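# Fork the loose switch onto the yellow-taped rack rails

## Task

With the fork, carry the unscrewed switch onto the rack's rail pair marked with yellow tape and slide it all the way in. The rack is loose. Tilting it beyond a slight amount counts as failure, and it must finish in its original spot.

## Robot and tools

Robot: one six-joint arm (Elite/UR-style chain: shoulder pan, shoulder lift, elbow, wrist 1, wrist 2, wrist 3). Its root sits at (0, 0, +0.094) m in the scene frame, tilted very slightly. There is no gripper. The tool is a rigid steel lifting fork with no motor or sensor. It has two flat blades, 240 mm long, 30 mm wide and 8 mm thick, 110 mm apart, pointing along the tool point's -y axis. Loads rest on the blade faces that look along the tool's -z, so the blades are level when tool +z points straight down. If the noses dip, the load slides off. The tool point is in the gap between the tines, halfway along the blades, on the load-bearing plane. The noses are 120 mm from it toward tool -y, and the upright back legs are 120 mm toward tool +y. A block about 10 cm long sticks out toward fork -y from the last joint's axis and turns with the fork. A heavier load makes the tool point sag below its target and tilts the fork. Compare the reported pose with what you sent and correct for the difference.

Scene frame: origin on the table top directly under the arm base. +z is up, and +y is to the left when looking along +x. Reported poses, velocities and Hand targets are all in this frame. Positions are in metres and orientation is quat_wxyz. Reported values can be off by a few centimetres, more at long reach.

Motion numbers: a row is 6 numbers in [-1, 1] in the order dx, dy, dz, rx, ry, rz. It is an offset from the current Hand target, not an absolute pose. Translation is along the scene axes, and 1.0 means 0.6 m. rx, ry, rz form one rotation vector about the Hand target's position, where 1.0 means 180 degrees. If dx, dy, dz together exceed length 1.0, the step may be scaled down along its direction.

execute_actions(actions, cameras): actions is a list of actions. Each action is a list of up to 15 rows, one per 1/30 s step. A short action repeats its last row to fill the 15 steps. Every row in an action is measured from the Hand target at that action's start. Each new action starts from the updated Hand target, so repeating an offset moves further. An empty actions list returns the state plus all camera images. cameras is a list of names (cam_head_left, cam_head_right, cam_wrist), ["all"], or []. An unknown name invalidates the call.

move(target, speed, blend, blocking, cameras): drives the tool point in a straight line toward a target. target is one row or up to 15 rows, each an offset from the same starting Hand target, sharing a 10 s budget. speed is in m/s, from 0.002 to 3.2, default 0.25, and rotation is capped at twice that in rad/s. Give one number, or one per target. blend is a corner radius in m per target. The default 0 stops at each target. blocking=false returns after about 0.5 s while the motion continues. The result adds a move: line. done means at rest within 3 mm and 2 degrees. Other endings are off_target, moving, held or fault, followed by the limits that acted (paced = clipped, held = steps withheld). Neither done nor off_target tells you about contact. Paths do not avoid obstacles, and the arm lags and overshoots more at speed and when stretched out. Do not route paths close to the base, because that can flip the shoulder posture.

wait(seconds 0 to 10) lets time pass while the last command is held. A running move continues during it. stop() brakes a running move. zoom_image(camera, region [x0,y0,x1,y1], at most 504x504 px) enlarges part of the latest image. read_manual gives licence texts. finished_scene(scene) ends the scene for good. Call it only when the switch is resting fully in on the taped rails and the fork is clear.

Controller behaviour: each step limits the commanded orientation to within 32 degrees of the measured one, then uses damped IK, favouring position. Hand target is your last command after that clip. The tool often stops short of it. Waiting does not close the gap, but resending (even all zeros) does, or you can add the missing offset. To release a push, command the target back beyond the current tool point. Commands lag by about 0.15 s. Joint speed caps are 2.09/2.09/2.62/3.14/3.14/3.14 rad/s. With the wrist near the base axis, small moves can swing the whole arm.

Avoid damage: the arm is stiff, so aiming even slightly past a firm contact can trigger a fault stop. Contact torque limits (N m) are 293, 293, 133, 49.8, 49.8, 49.8 per joint, and the load's weight counts. A net force near 150 N (plus or minus 25) also faults. Either fault freezes the arm for 10 s and lets it yield. Approach contacts slowly and aim only a little past them. The rack is free-standing, so insert gently and do not shove or tip it. Do not drop the switch, release it while it is moving, or let anything leave the table. Occasional disturbances may nudge loose items.

Heat: holding loads, staying stretched out, or pressing on an unreachable pose heats motors, even while you think. Above 70 °C a MOTOR HOT line appears. At 85 °C the brakes lock for 30 to 60 s or more, sometimes with no warning first.

Results: the state line shows end_effector_position, quat, velocities, Hand target, Joint positions (URDF order) and Joint torques. Torques are total drive output including gravity, noisy and offset, and positive means toward larger joint angle. When velocities read within noise, they are left out. A call returns once the robot is still, up to 3 s after the last action. Thinking time also passes in the scene.

Cameras are cam_head_left, cam_head_right (a stereo pair on a fixed stand) and cam_wrist, each 672x504, with pinhole+radial calibration supplied. Fixed cameras may be off by up to about 2.3 degrees and 9 mm, and are most accurate near the image centre.

Each tool is called as a command line: name --argument value for each argument, lists and objects as JSON in quotes; but a table of rows of numbers goes row by row, as --pt "numbers of a row", without its own name.

## Session

execute_actions --actions '[]'

Scene clock: 0.00 s.
end_effector_position=(+0.6600, +0.2529, +0.3169) end_effector_quat_wxyz=(+0.049, +0.971, +0.235, +0.002)
Joint positions: [3.144 -1.402 1.911 -2.097 -1.658 1.049]
Joint velocities: within noise
Joint torques (N m): no reading
Hand target: +0.6600, +0.2529, +0.3169; +0.049, +0.971, +0.235, +0.002

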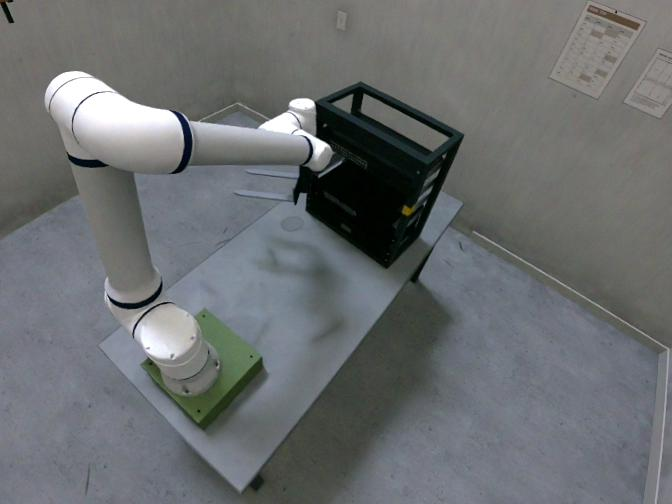

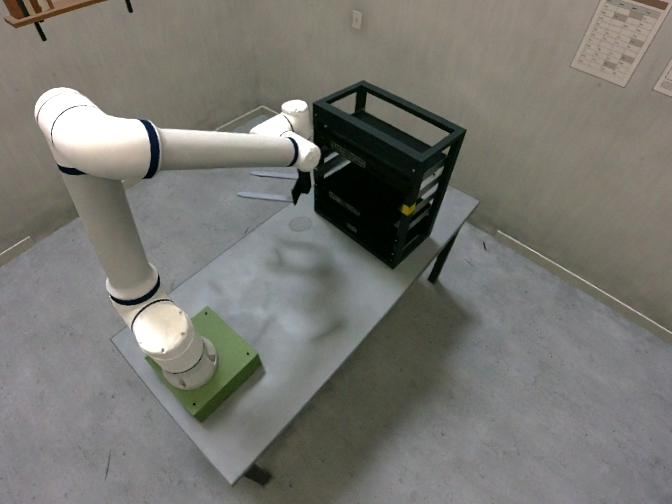

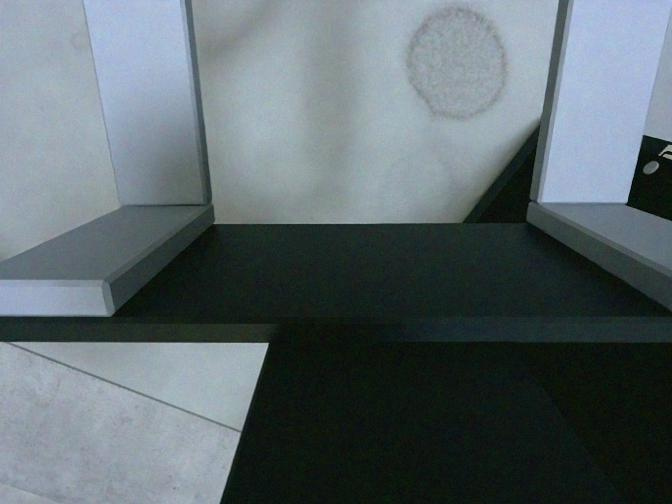

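zoom_image --camera "cam_head_left" --region '[220, 60, 500, 280]'

zoom_image --camera "cam_head_right" --region '[220, 60, 500, 280]'

Scaled by 1.800.

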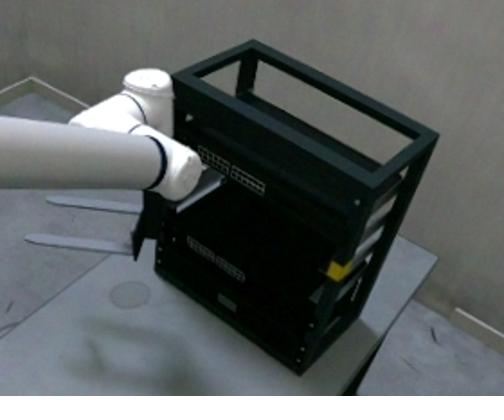

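Scaled by 1.800.

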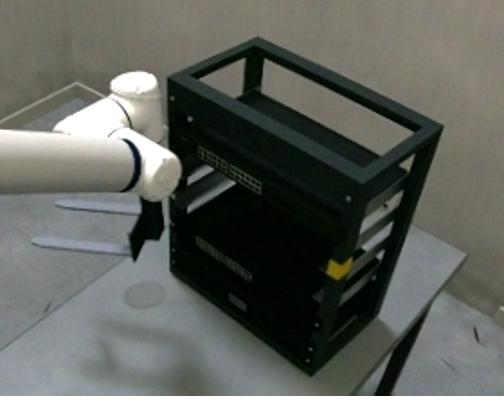

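zoom_image --camera "cam_head_left" --region '[300, 80, 420, 180]'

zoom_image --camera "cam_head_left" --region '[300, 170, 440, 280]'

zoom_image --camera "cam_head_right" --region '[300, 80, 420, 180]'

zoom_image --camera "cam_head_right" --region '[310, 160, 450, 280]'

Scaled by 4.200.

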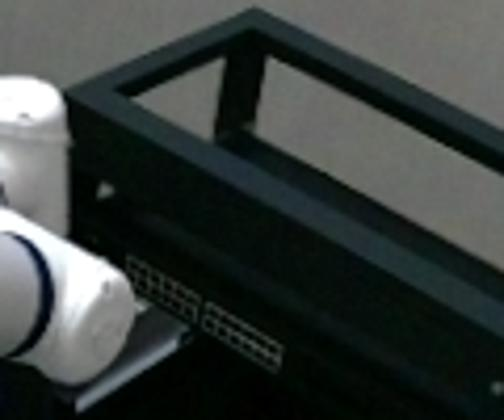

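Scaled by 3.600.

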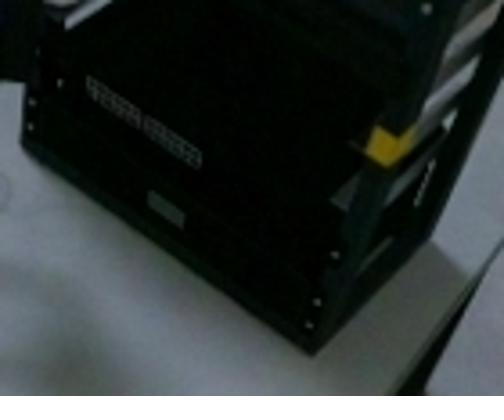

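Scaled by 4.200.

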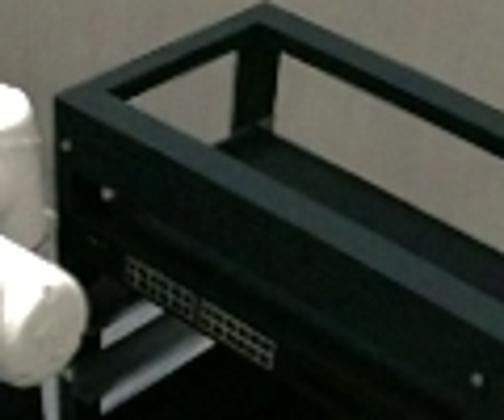

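Scaled by 3.600.

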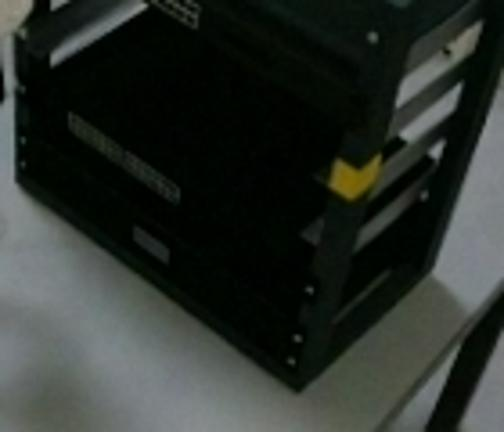

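move --target '[-0.1, -0.2215, 0.505, 0.0275, -0.0253, -0.6506]' --speed 0.5 --cameras '["all"]'

Scene clock: 162.30 s.
end_effector_position=(+0.6000, +0.1200, +0.6198) end_effector_quat_wxyz=(+0.000, +0.707, -0.707, +0.000)
Joint positions: [3.048 -1.98 1.873 -1.45 -1.565 3]
Joint torques (N m): [9.42 -8.51 -102.01 -5.39 -2.23 3.61]
Hand target: +0.6000, +0.1200, +0.6199; +0.000, +0.707, -0.707, +0.000
Off the commanded pose: 0.000 m, 0 deg.
move: done
camera_calibration:
cam_wrist: T_world_to_cam=[[-0.0119957, -0.999559, -0.0271802, 0.153528], [-0.938138, 0.00184311, 0.346257, 0.219348], [-0.346054, 0.0296524, -0.937746, 0.879712], [0, 0, 0, 1]] pos_world=[0.512047, 0.12697, 0.753169]

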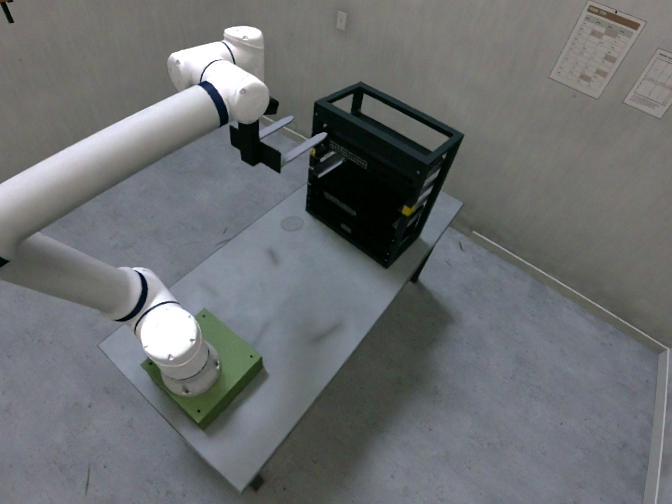

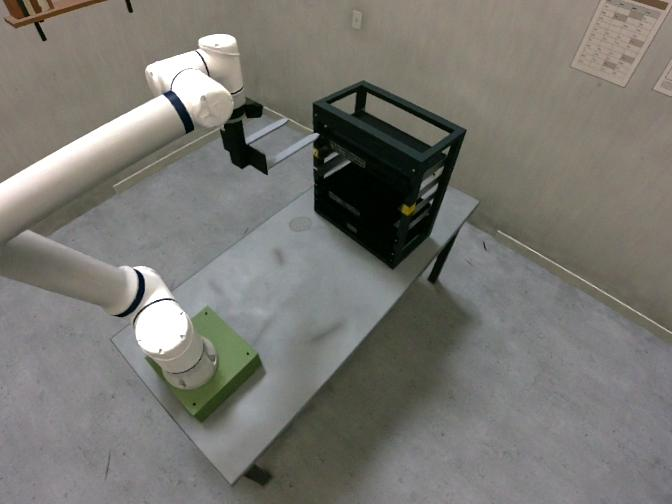

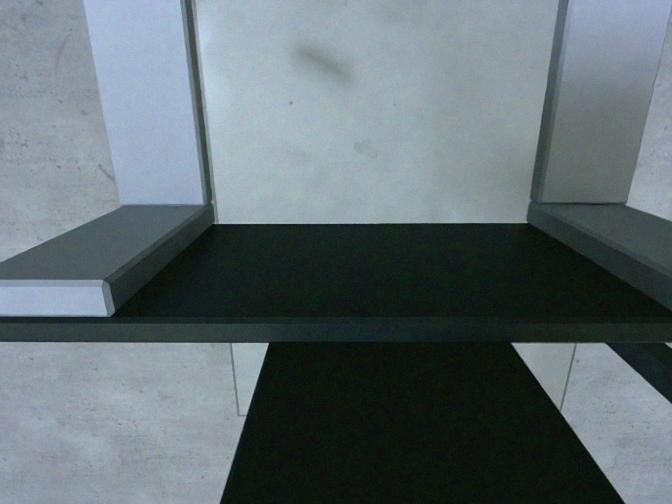

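zoom_image --camera "cam_head_left" --region '[295, 75, 475, 275]'

zoom_image --camera "cam_head_right" --region '[300, 75, 480, 275]'

zoom_image --camera "cam_head_left" --region '[300, 95, 400, 195]'

zoom_image --camera "cam_head_right" --region '[305, 95, 405, 195]'

Scaled by 2.520.

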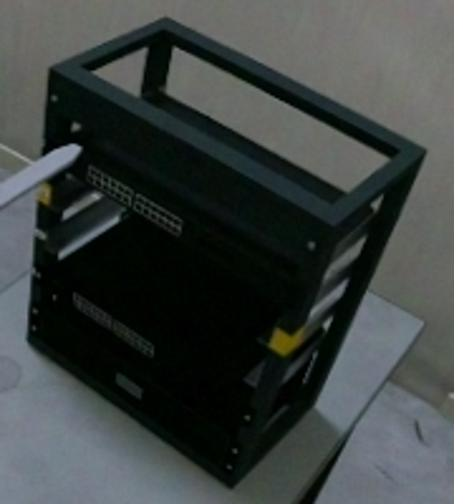

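Scaled by 2.520.

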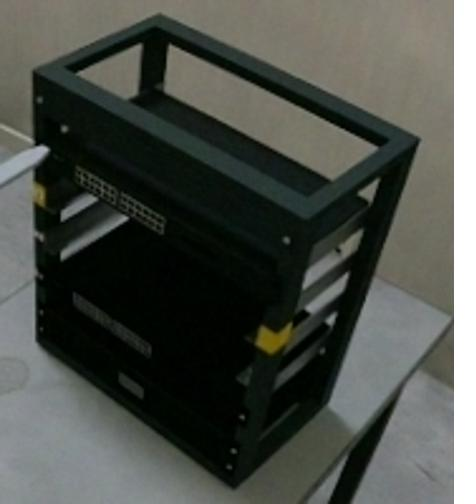

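Scaled by 5.040.

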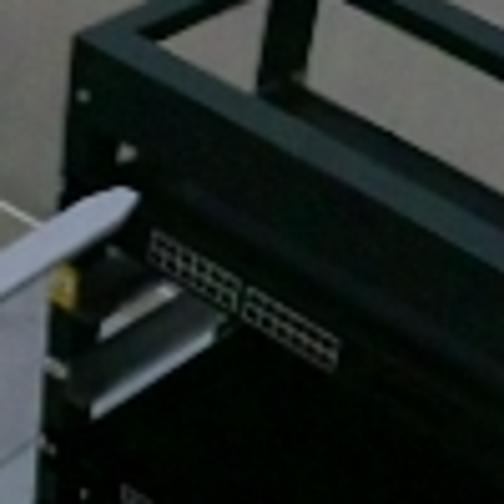

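Scaled by 5.040.

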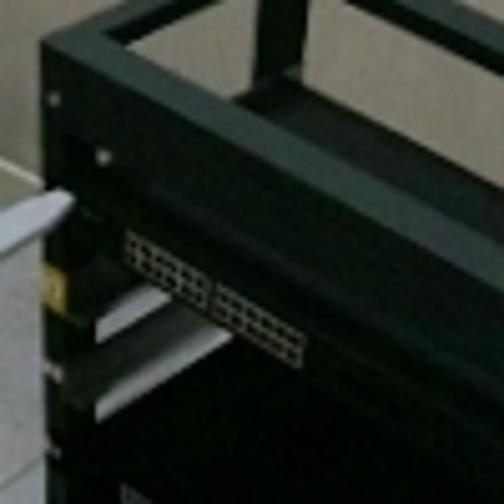

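move --target '[-0.062, 0, -0.053, 0, -0.5, 0]' --speed 0.4 --cameras '["cam_wrist", "cam_head_left"]'

Scene clock: 178.83 s.
end_effector_position=(+0.5628, +0.1200, +0.5881) end_effector_quat_wxyz=(+0.500, -0.500, +0.500, -0.500)
Joint positions: [2.952 -1.323 2.746 -4.551 -1.335 3.144]
Joint torques (N m): [10.47 -25.03 -34.71 -9.77 -2.37 3.32]
Hand target: +0.5628, +0.1200, +0.5881; +0.500, -0.500, +0.500, -0.500
Off the commanded pose: 0.000 m, 0 deg.
move: done
camera_calibration:
cam_wrist: T_world_to_cam=[[0.0272037, -0.999555, -0.0122248, 0.121346], [-0.346556, 0.00204051, -0.938027, 0.617809], [0.937635, 0.0297544, -0.346347, -0.233169], [0, 0, 0, 1]] pos_world=[0.429432, 0.12697, 0.500247]
Images, in order (width x height): cam_head_left 672x504, cam_wrist 672x504.

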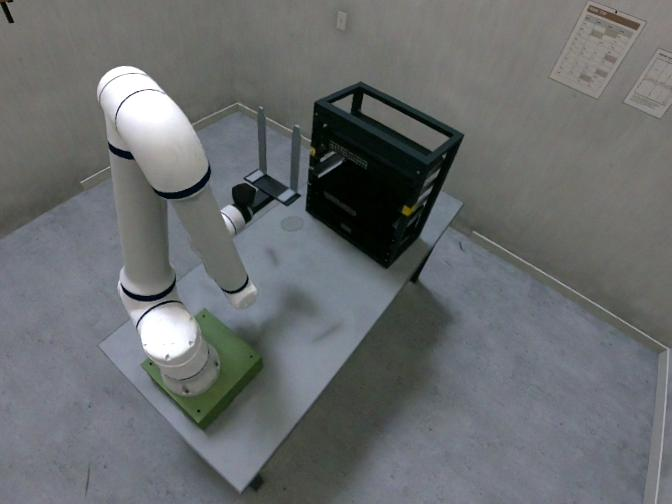

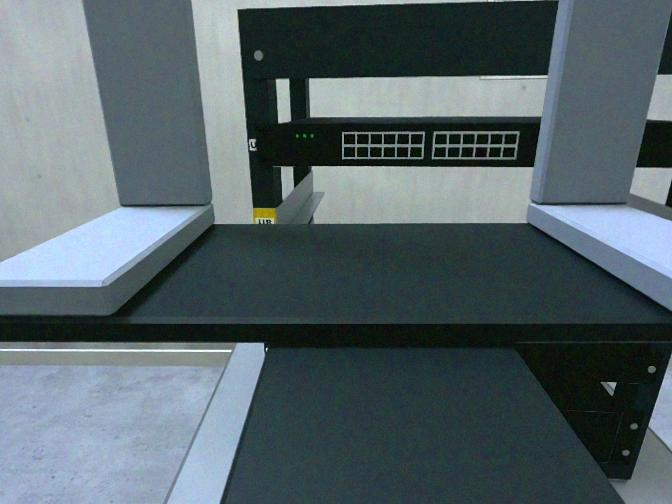

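move --target '[0, 0, -0.33, 0, 0, 0]' --speed 0.3 --cameras '["cam_wrist", "cam_head_left"]'

zoom_image --camera "cam_wrist" --region '[200, 0, 560, 230]'

Scene clock: 185.47 s.
end_effector_position=(+0.5628, +0.1200, +0.3902) end_effector_quat_wxyz=(+0.500, -0.500, +0.500, -0.500)
Joint positions: [2.956 -0.559 2.66 -5.229 -1.338 3.145]
Joint torques (N m): [-23.05 -53.9 17.03 -9.42 1.84 3.43]
Hand target: +0.5628, +0.1200, +0.3901; +0.500, -0.500, +0.500, -0.500
Off the commanded pose: 0.000 m, 0 deg.
move: done
camera_calibration:
cam_wrist: T_world_to_cam=[[0.0271731, -0.999555, -0.012315, 0.118966], [-0.346381, 0.00214135, -0.938092, 0.43201], [0.9377, 0.0297565, -0.346169, -0.301828], [0, 0, 0, 1]] pos_world=[0.429431, 0.12697, 0.302247]
Images, in order (width x height): cam_head_left 672x504, cam_wrist 672x504.

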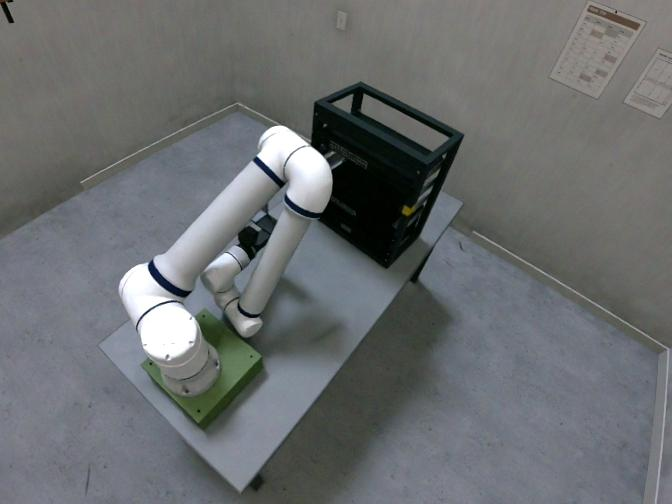

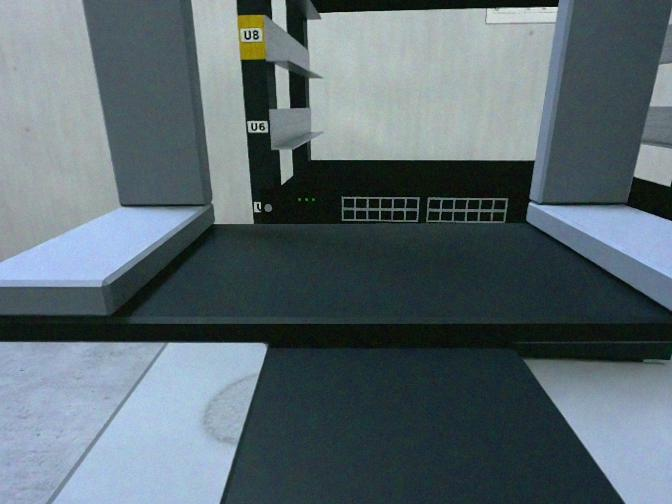

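Scaled by 1.400.

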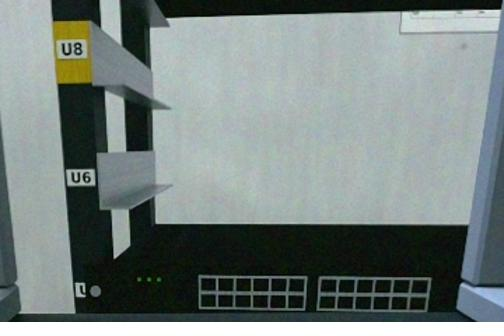

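move --target '[0, 0, 0.18, 0, 0, 0]' --speed 0.3 --cameras '["cam_wrist"]'

zoom_image --camera "cam_wrist" --region '[200, 0, 368, 168]'

zoom_image --camera "cam_wrist" --region '[368, 0, 560, 210]'

Scene clock: 293.57 s.
end_effector_position=(+0.5628, +0.1200, +0.4980) end_effector_quat_wxyz=(+0.500, -0.500, +0.500, -0.500)
Joint positions: [2.954 -0.944 2.739 -4.924 -1.336 3.145]
Joint torques (N m): [8.71 -68.88 18.39 -4.64 -2.19 -2.16]
Hand target: +0.5628, +0.1200, +0.4981; +0.500, -0.500, +0.500, -0.500
Off the commanded pose: 0.000 m, 0 deg.
move: done
camera_calibration:
cam_wrist: T_world_to_cam=[[0.0272076, -0.999555, -0.0122163, 0.120239], [-0.34626, 0.00204052, -0.938137, 0.533116], [0.937744, 0.0297545, -0.34605, -0.264578], [0, 0, 0, 1]] pos_world=[0.429431, 0.12697, 0.410047]
Images, in order (width x height): cam_wrist 672x504.

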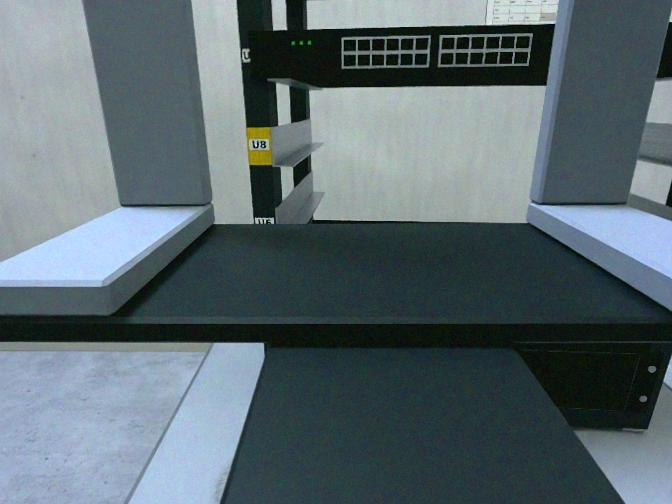

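Scaled by 3.000.

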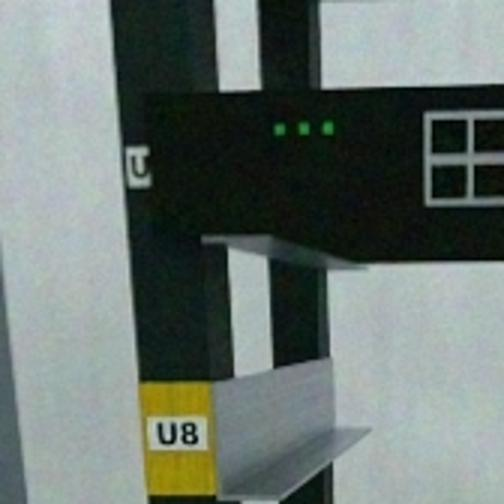

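Scaled by 2.400.

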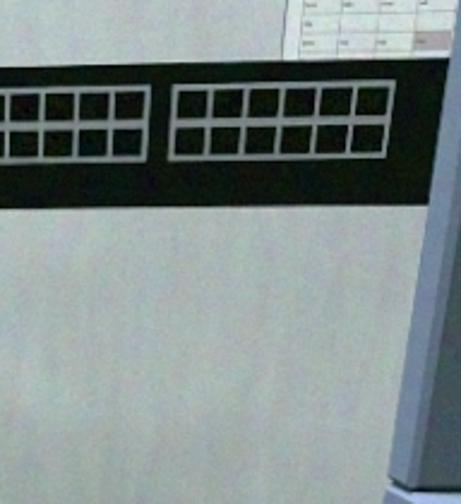

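move --target '[0, -0.42, 0, 0, 0, 0]' --speed 0.3 --cameras '["cam_wrist"]'

zoom_image --camera "cam_wrist" --region '[200, 0, 368, 210]'

zoom_image --camera "cam_wrist" --region '[368, 0, 560, 210]'

Scene clock: 307.27 s.
end_effector_position=(+0.5628, +0.1104, +0.4982) end_effector_quat_wxyz=(+0.500, -0.500, +0.500, -0.500)
Joint positions: [2.916 -0.94 2.746 -4.935 -1.3 3.145]
Joint torques (N m): [11.93 -68.66 -4.69 -4.37 -2 -2.25]
Hand target: +0.5628, +0.1105, +0.4982; +0.500, -0.500, +0.500, -0.500 (not the last commanded pose)
Off the commanded pose: 0.242 m, 0 deg.
move: held (a check stopped the path); limits=held
pose unreachable: on one or more control steps of this call, first in action 0 (counted from 0), an arm could not follow its commanded pose, so it was not sent that pose on those steps. It may still have moved: this result reports where it is.
cause: moving toward the commanded pose would bring two parts of the arm too close to each other (joints 3 (elbow) to 5 (wrist 2) lie between them).
camera_calibration:
cam_wrist: T_world_to_cam=[[0.025649, -0.99959, -0.0127202, 0.111828], [-0.346182, 0.00305569, -0.938163, 0.533271], [0.937817, 0.0284664, -0.345961, -0.26411], [0, 0, 0, 1]] pos_world=[0.429427, 0.117671, 0.410345]
Images, in order (width x height): cam_wrist 672x504.

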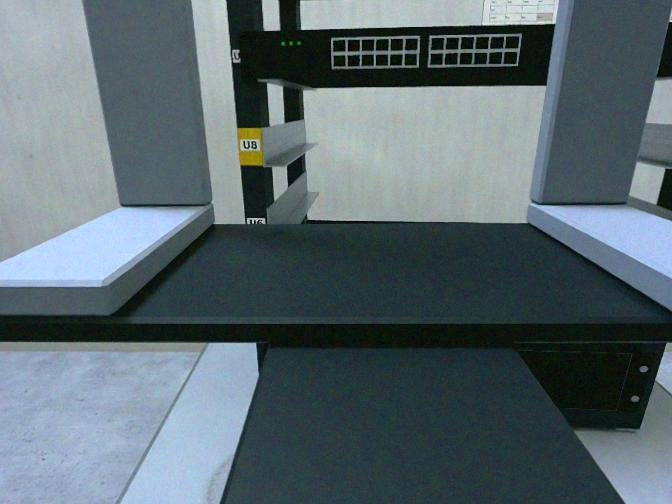

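Scaled by 2.400.

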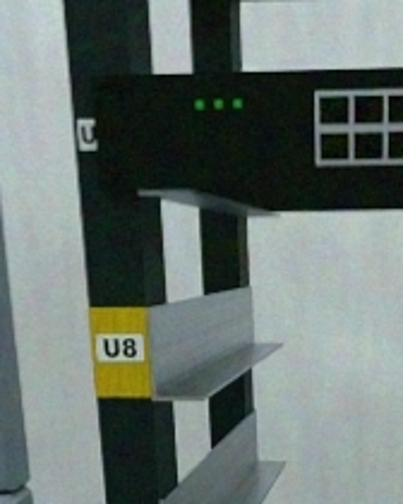

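Scaled by 2.400.

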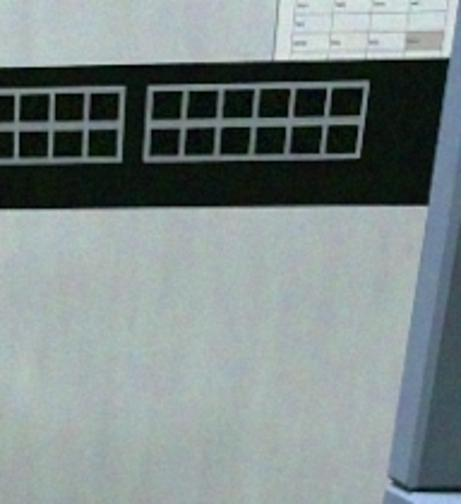

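move --target '[-0.035, -0.039, 0, 0, 0, -0.1667]' --speed 0.4 --cameras '["cam_wrist"]'

zoom_image --camera "cam_wrist" --region '[200, 0, 368, 210]'

zoom_image --camera "cam_wrist" --region '[368, 0, 560, 210]'

Scene clock: 317.43 s.
end_effector_position=(+0.5524, +0.1002, +0.4984) end_effector_quat_wxyz=(+0.443, -0.447, +0.547, -0.552)
Joint positions: [3.115 -0.959 2.707 -4.878 -1.706 3.139]
Joint torques (N m): [-23.16 -41.06 15.94 -9.82 1.8 3]
Hand target: +0.5524, +0.1002, +0.4984; +0.444, -0.447, +0.547, -0.552 (not the last commanded pose)
Off the commanded pose: 0.017 m, 18 deg.
move: held (a check stopped the path); limits=held
pose unreachable: on one or more control steps of this call, first in action 0 (counted from 0), an arm could not follow its commanded pose, so it was not sent that pose on those steps. It may still have moved: this result reports where it is.
cause: moving toward the commanded pose would bring two parts of the arm too close to each other (joints 4 (wrist 1) to 6 (wrist 3) lie between them).
camera_calibration:
cam_wrist: T_world_to_cam=[[-0.180649, -0.983536, -0.00467562, 0.2102], [-0.338016, 0.0665475, -0.938784, 0.519259], [0.92364, -0.16801, -0.344473, -0.227277], [0, 0, 0, 1]] pos_world=[0.423413, 0.133999, 0.410164]
Images, in order (width x height): cam_wrist 672x504.

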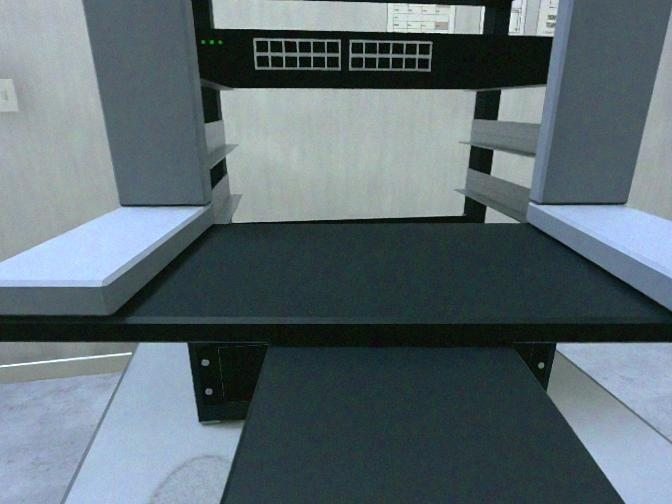

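Scaled by 2.400.

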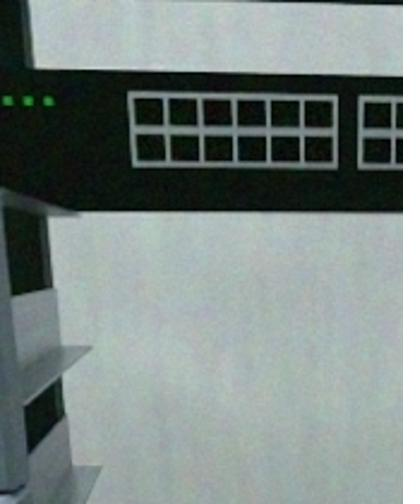

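Scaled by 2.400.

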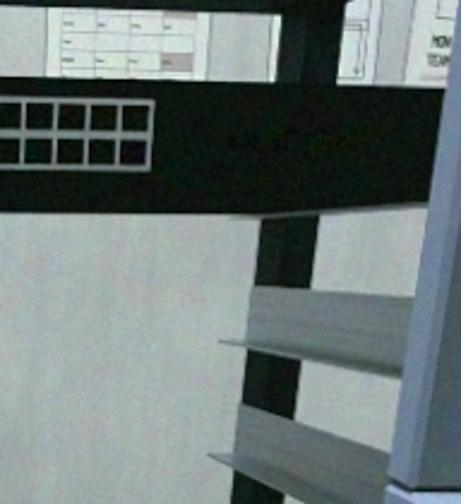

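zoom_image --camera "cam_wrist" --region '[180, 330, 280, 430]'

zoom_image --camera "cam_wrist" --region '[500, 330, 600, 430]'

Scaled by 5.040.

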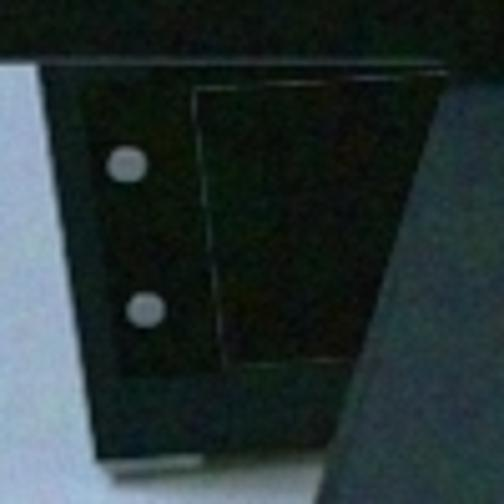

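Scaled by 5.040.

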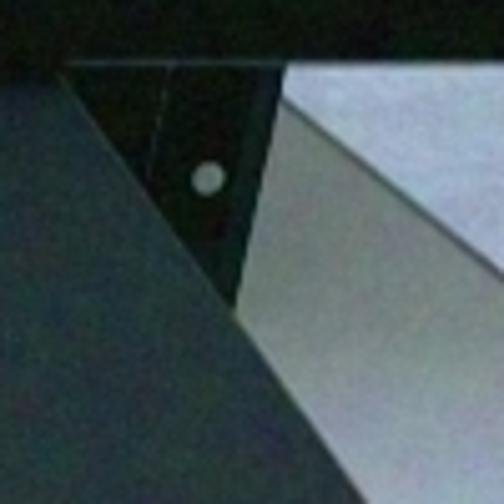

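zoom_image --camera "cam_wrist" --region '[0, 180, 240, 360]'

zoom_image --camera "cam_wrist" --region '[500, 180, 672, 360]'

zoom_image --camera "cam_wrist" --region '[60, 0, 230, 120]'

zoom_image --camera "cam_wrist" --region '[520, 0, 672, 120]'

Scaled by 2.100.

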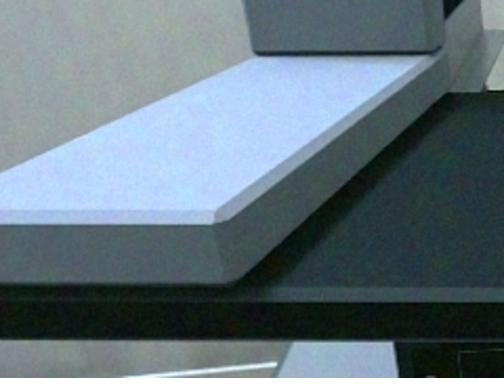

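Scaled by 2.800.

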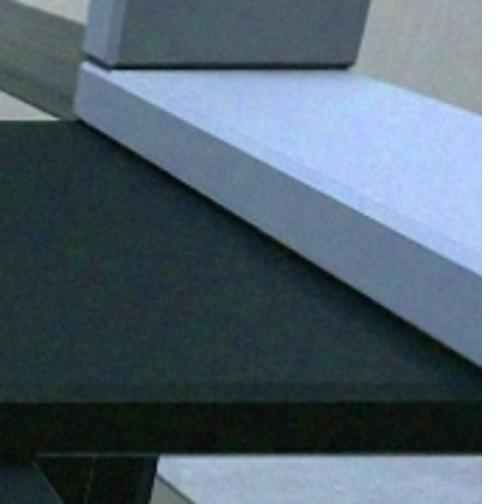

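Scaled by 2.965.

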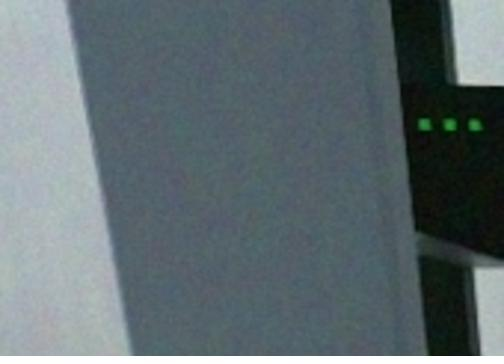

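Scaled by 3.316.

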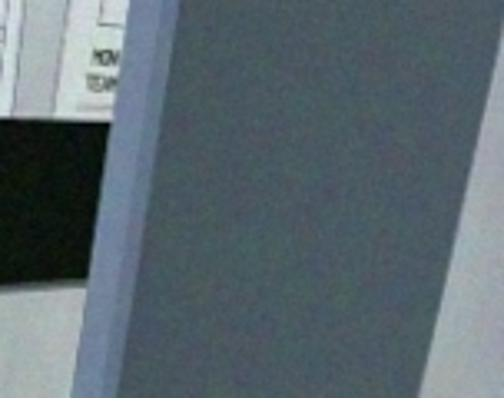

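move --pt "0.1127 -0.117 0.4027 0.0693 0.4964 0.0348" --pt "0.7293 -0.217 0.3693 0.0693 0.4964 0.0348" --speed 0.4 --blend '[0.05, 0]' --cameras '["all"]'

zoom_image --camera "cam_wrist" --region '[190, 0, 560, 240]'

Scene clock: 471.47 s.
end_effector_position=(+0.9898, -0.0299, +0.7199) end_effector_quat_wxyz=(+0.000, +0.685, -0.728, +0.000)
Joint positions: [2.947 -1.308 1.086 -1.334 -1.567 2.961]
Joint torques (N m): [10.25 -76.31 -100.59 -5.27 -2.14 3.38]
Hand target: +0.9900, -0.0300, +0.7199; +0.000, +0.685, -0.728, +0.000
Off the commanded pose: 0.000 m, 0 deg.
move: done
camera_calibration:
cam_wrist: T_world_to_cam=[[-0.0736835, -0.996919, -0.0268994, 0.0720189], [-0.935966, 0.0598162, 0.346972, 0.54974], [-0.344294, 0.050743, -0.93749, 1.11167], [0, 0, 0, 1]] pos_world=[0.902584, -0.0174956, 0.853369]

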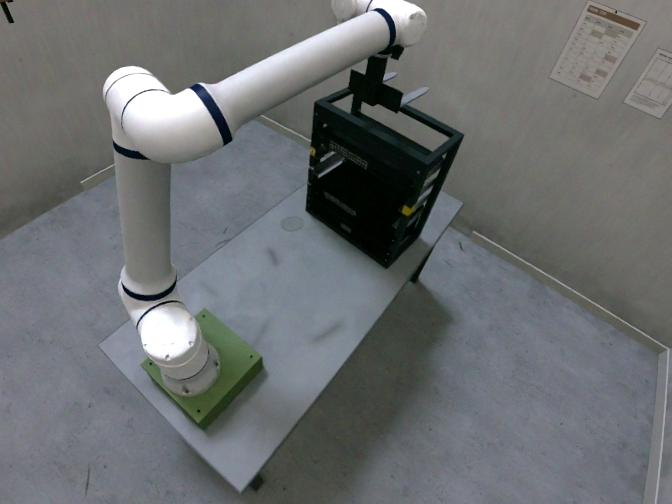

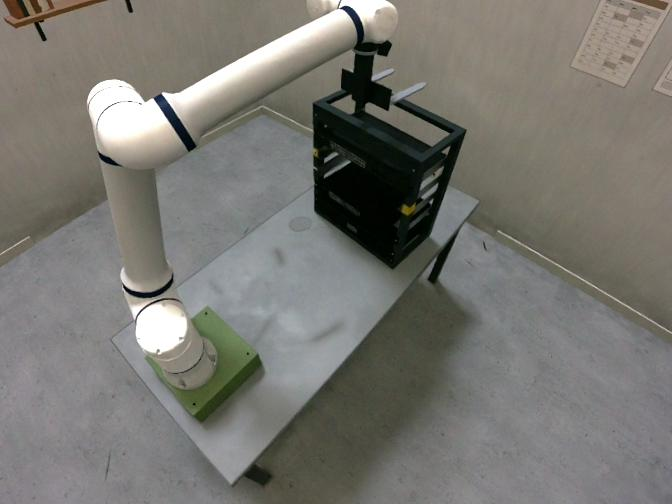

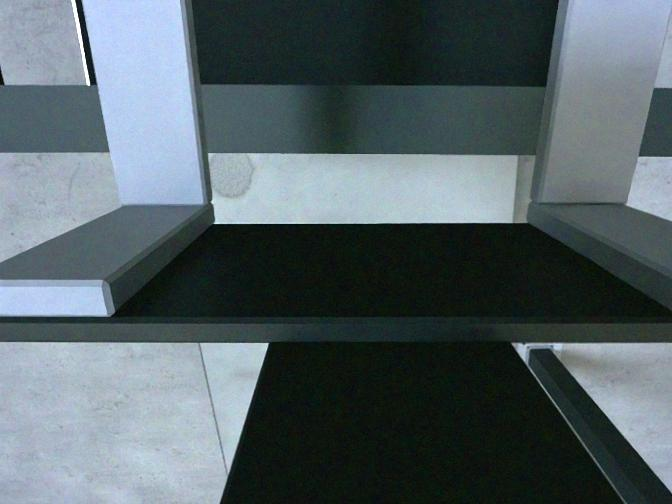

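Scaled by 1.362.

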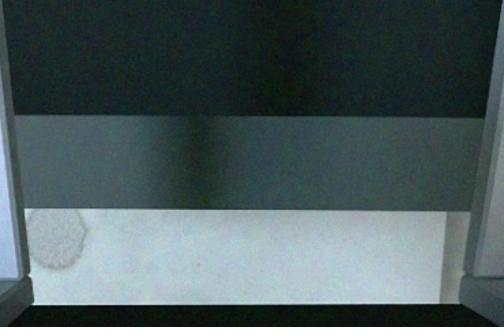

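zoom_image --camera "cam_wrist" --region '[0, 70, 110, 170]'

zoom_image --camera "cam_wrist" --region '[562, 70, 672, 170]'

Scaled by 4.582.

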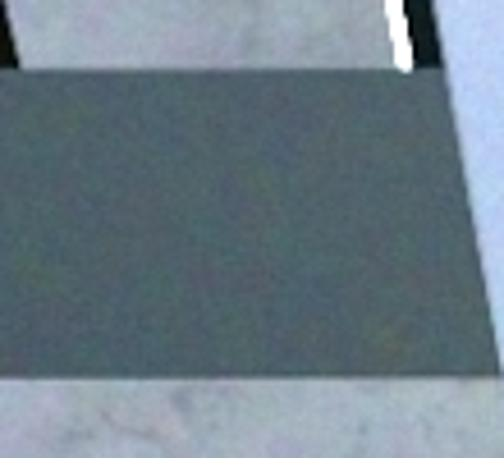

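Scaled by 4.582.

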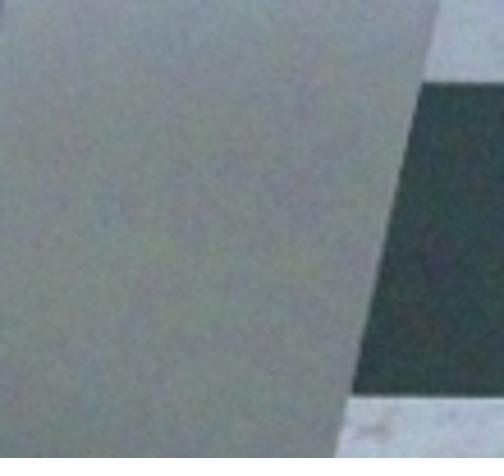

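move --pt "-0.6293 0.054 -0.0333 0 0 -0.0036" --pt "-0.6293 0.054 -0.5132 0 0 -0.0036" --speed 0.45 --blend '[0.04, 0]' --cameras '["all"]'

zoom_image --camera "cam_head_left" --region '[230, 90, 430, 270]'

zoom_image --camera "cam_head_right" --region '[230, 90, 430, 270]'

Scene clock: 528.40 s.
end_effector_position=(+0.6124, +0.0024, +0.4121) end_effector_quat_wxyz=(+0.000, +0.681, -0.732, +0.000)
Joint positions: [2.821 -1.955 2.227 -1.827 -1.569 2.847]
Joint torques (N m): [9.75 -7.86 -75.12 -10.31 2.25 3.34]
Hand target: +0.6124, +0.0024, +0.4120; +0.000, +0.681, -0.732, +0.000
Off the commanded pose: 0.000 m, 0 deg.
move: done
camera_calibration:
cam_wrist: T_world_to_cam=[[-0.0849396, -0.996023, -0.0269052, 0.0750326], [-0.935188, 0.070376, 0.347088, 0.300832], [-0.343814, 0.0546429, -0.937446, 0.691202], [0, 0, 0, 1]] pos_world=[0.525354, 0.0157934, 0.545569]

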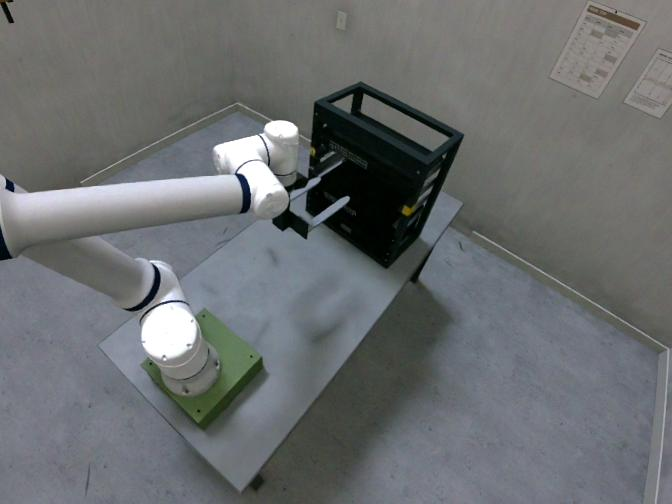

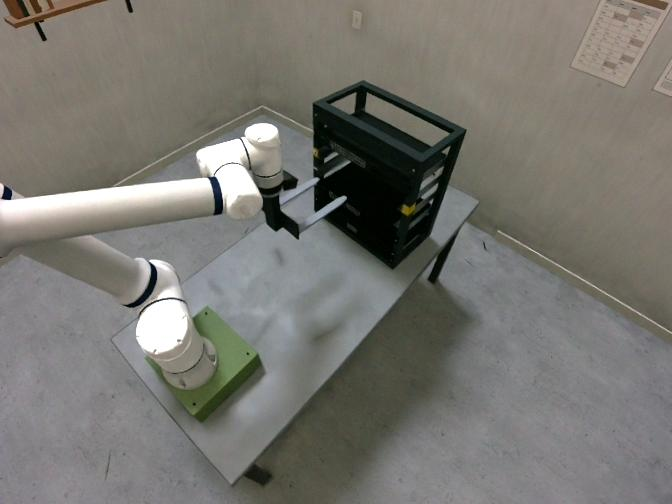

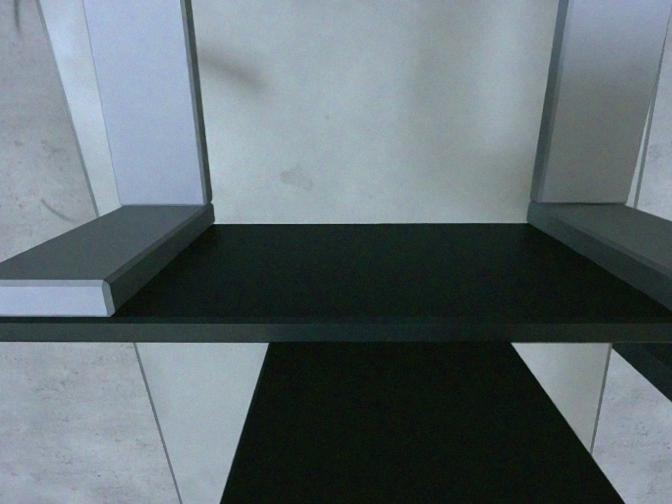

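Scaled by 2.520.

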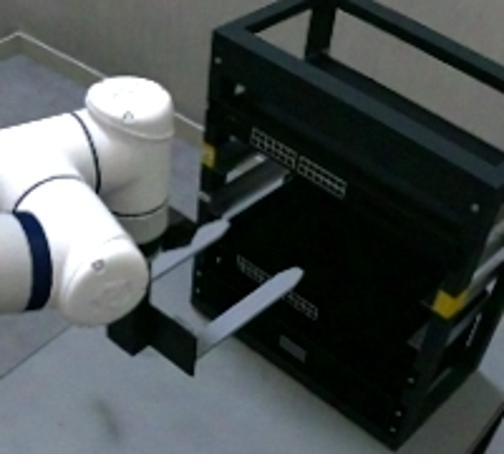

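Scaled by 2.520.

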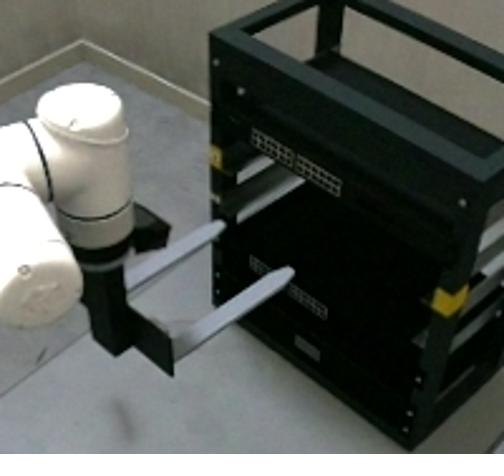

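move --target '[0.2992, -0.0217, 0, 0, 0, 0]' --speed 0.25 --cameras '["cam_head_left", "cam_head_right"]'

zoom_image --camera "cam_head_left" --region '[300, 110, 420, 220]'

zoom_image --camera "cam_head_right" --region '[300, 110, 420, 220]'

Scene clock: 546.17 s.
end_effector_position=(+0.7917, -0.0106, +0.4120) end_effector_quat_wxyz=(+0.000, +0.681, -0.732, +0.000)
Joint positions: [2.906 -1.614 1.972 -1.914 -1.568 2.931]
Joint torques (N m): [8.21 -42.48 -97.6 -10.4 -1.89 3.14]
Hand target: +0.7919, -0.0106, +0.4120; +0.000, +0.681, -0.732, +0.000
Off the commanded pose: 0.000 m, 0 deg.
move: done
Images, in order (width x height): cam_head_left 672x504, cam_head_right 672x504.

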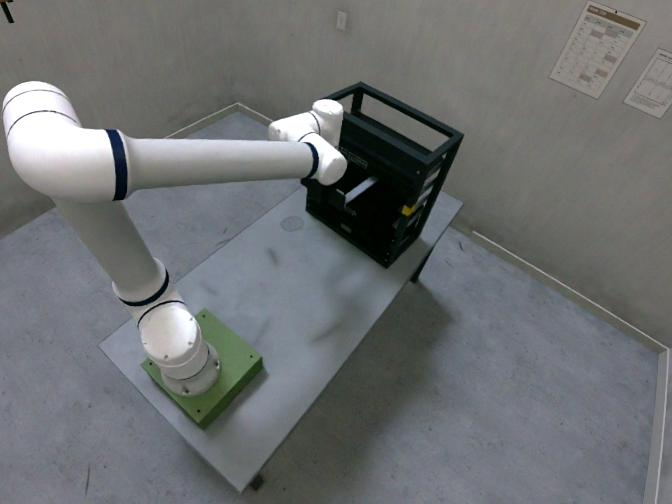

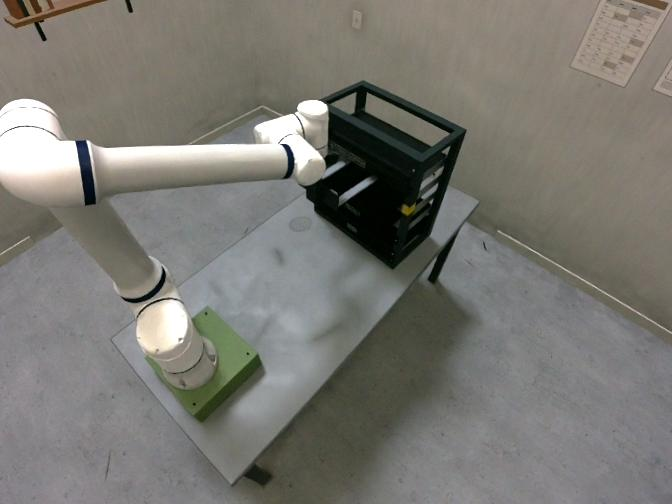

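Scaled by 4.200.

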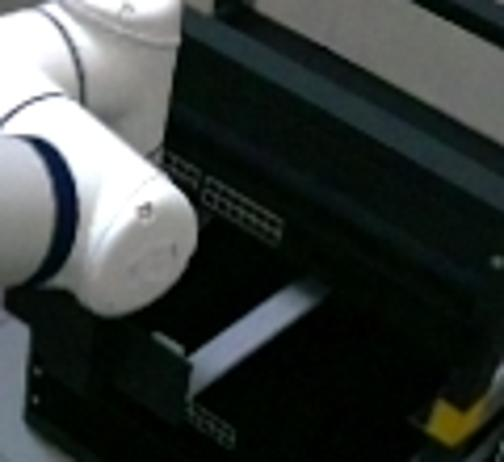

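Scaled by 4.200.

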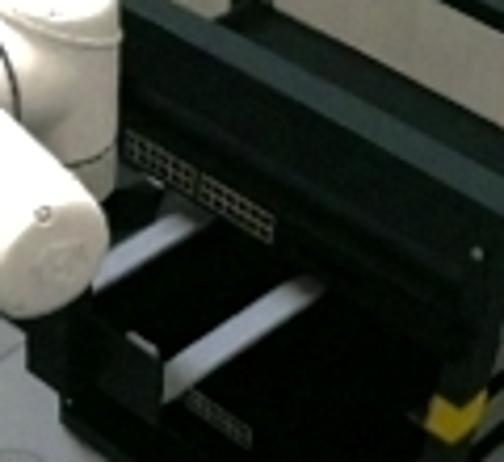

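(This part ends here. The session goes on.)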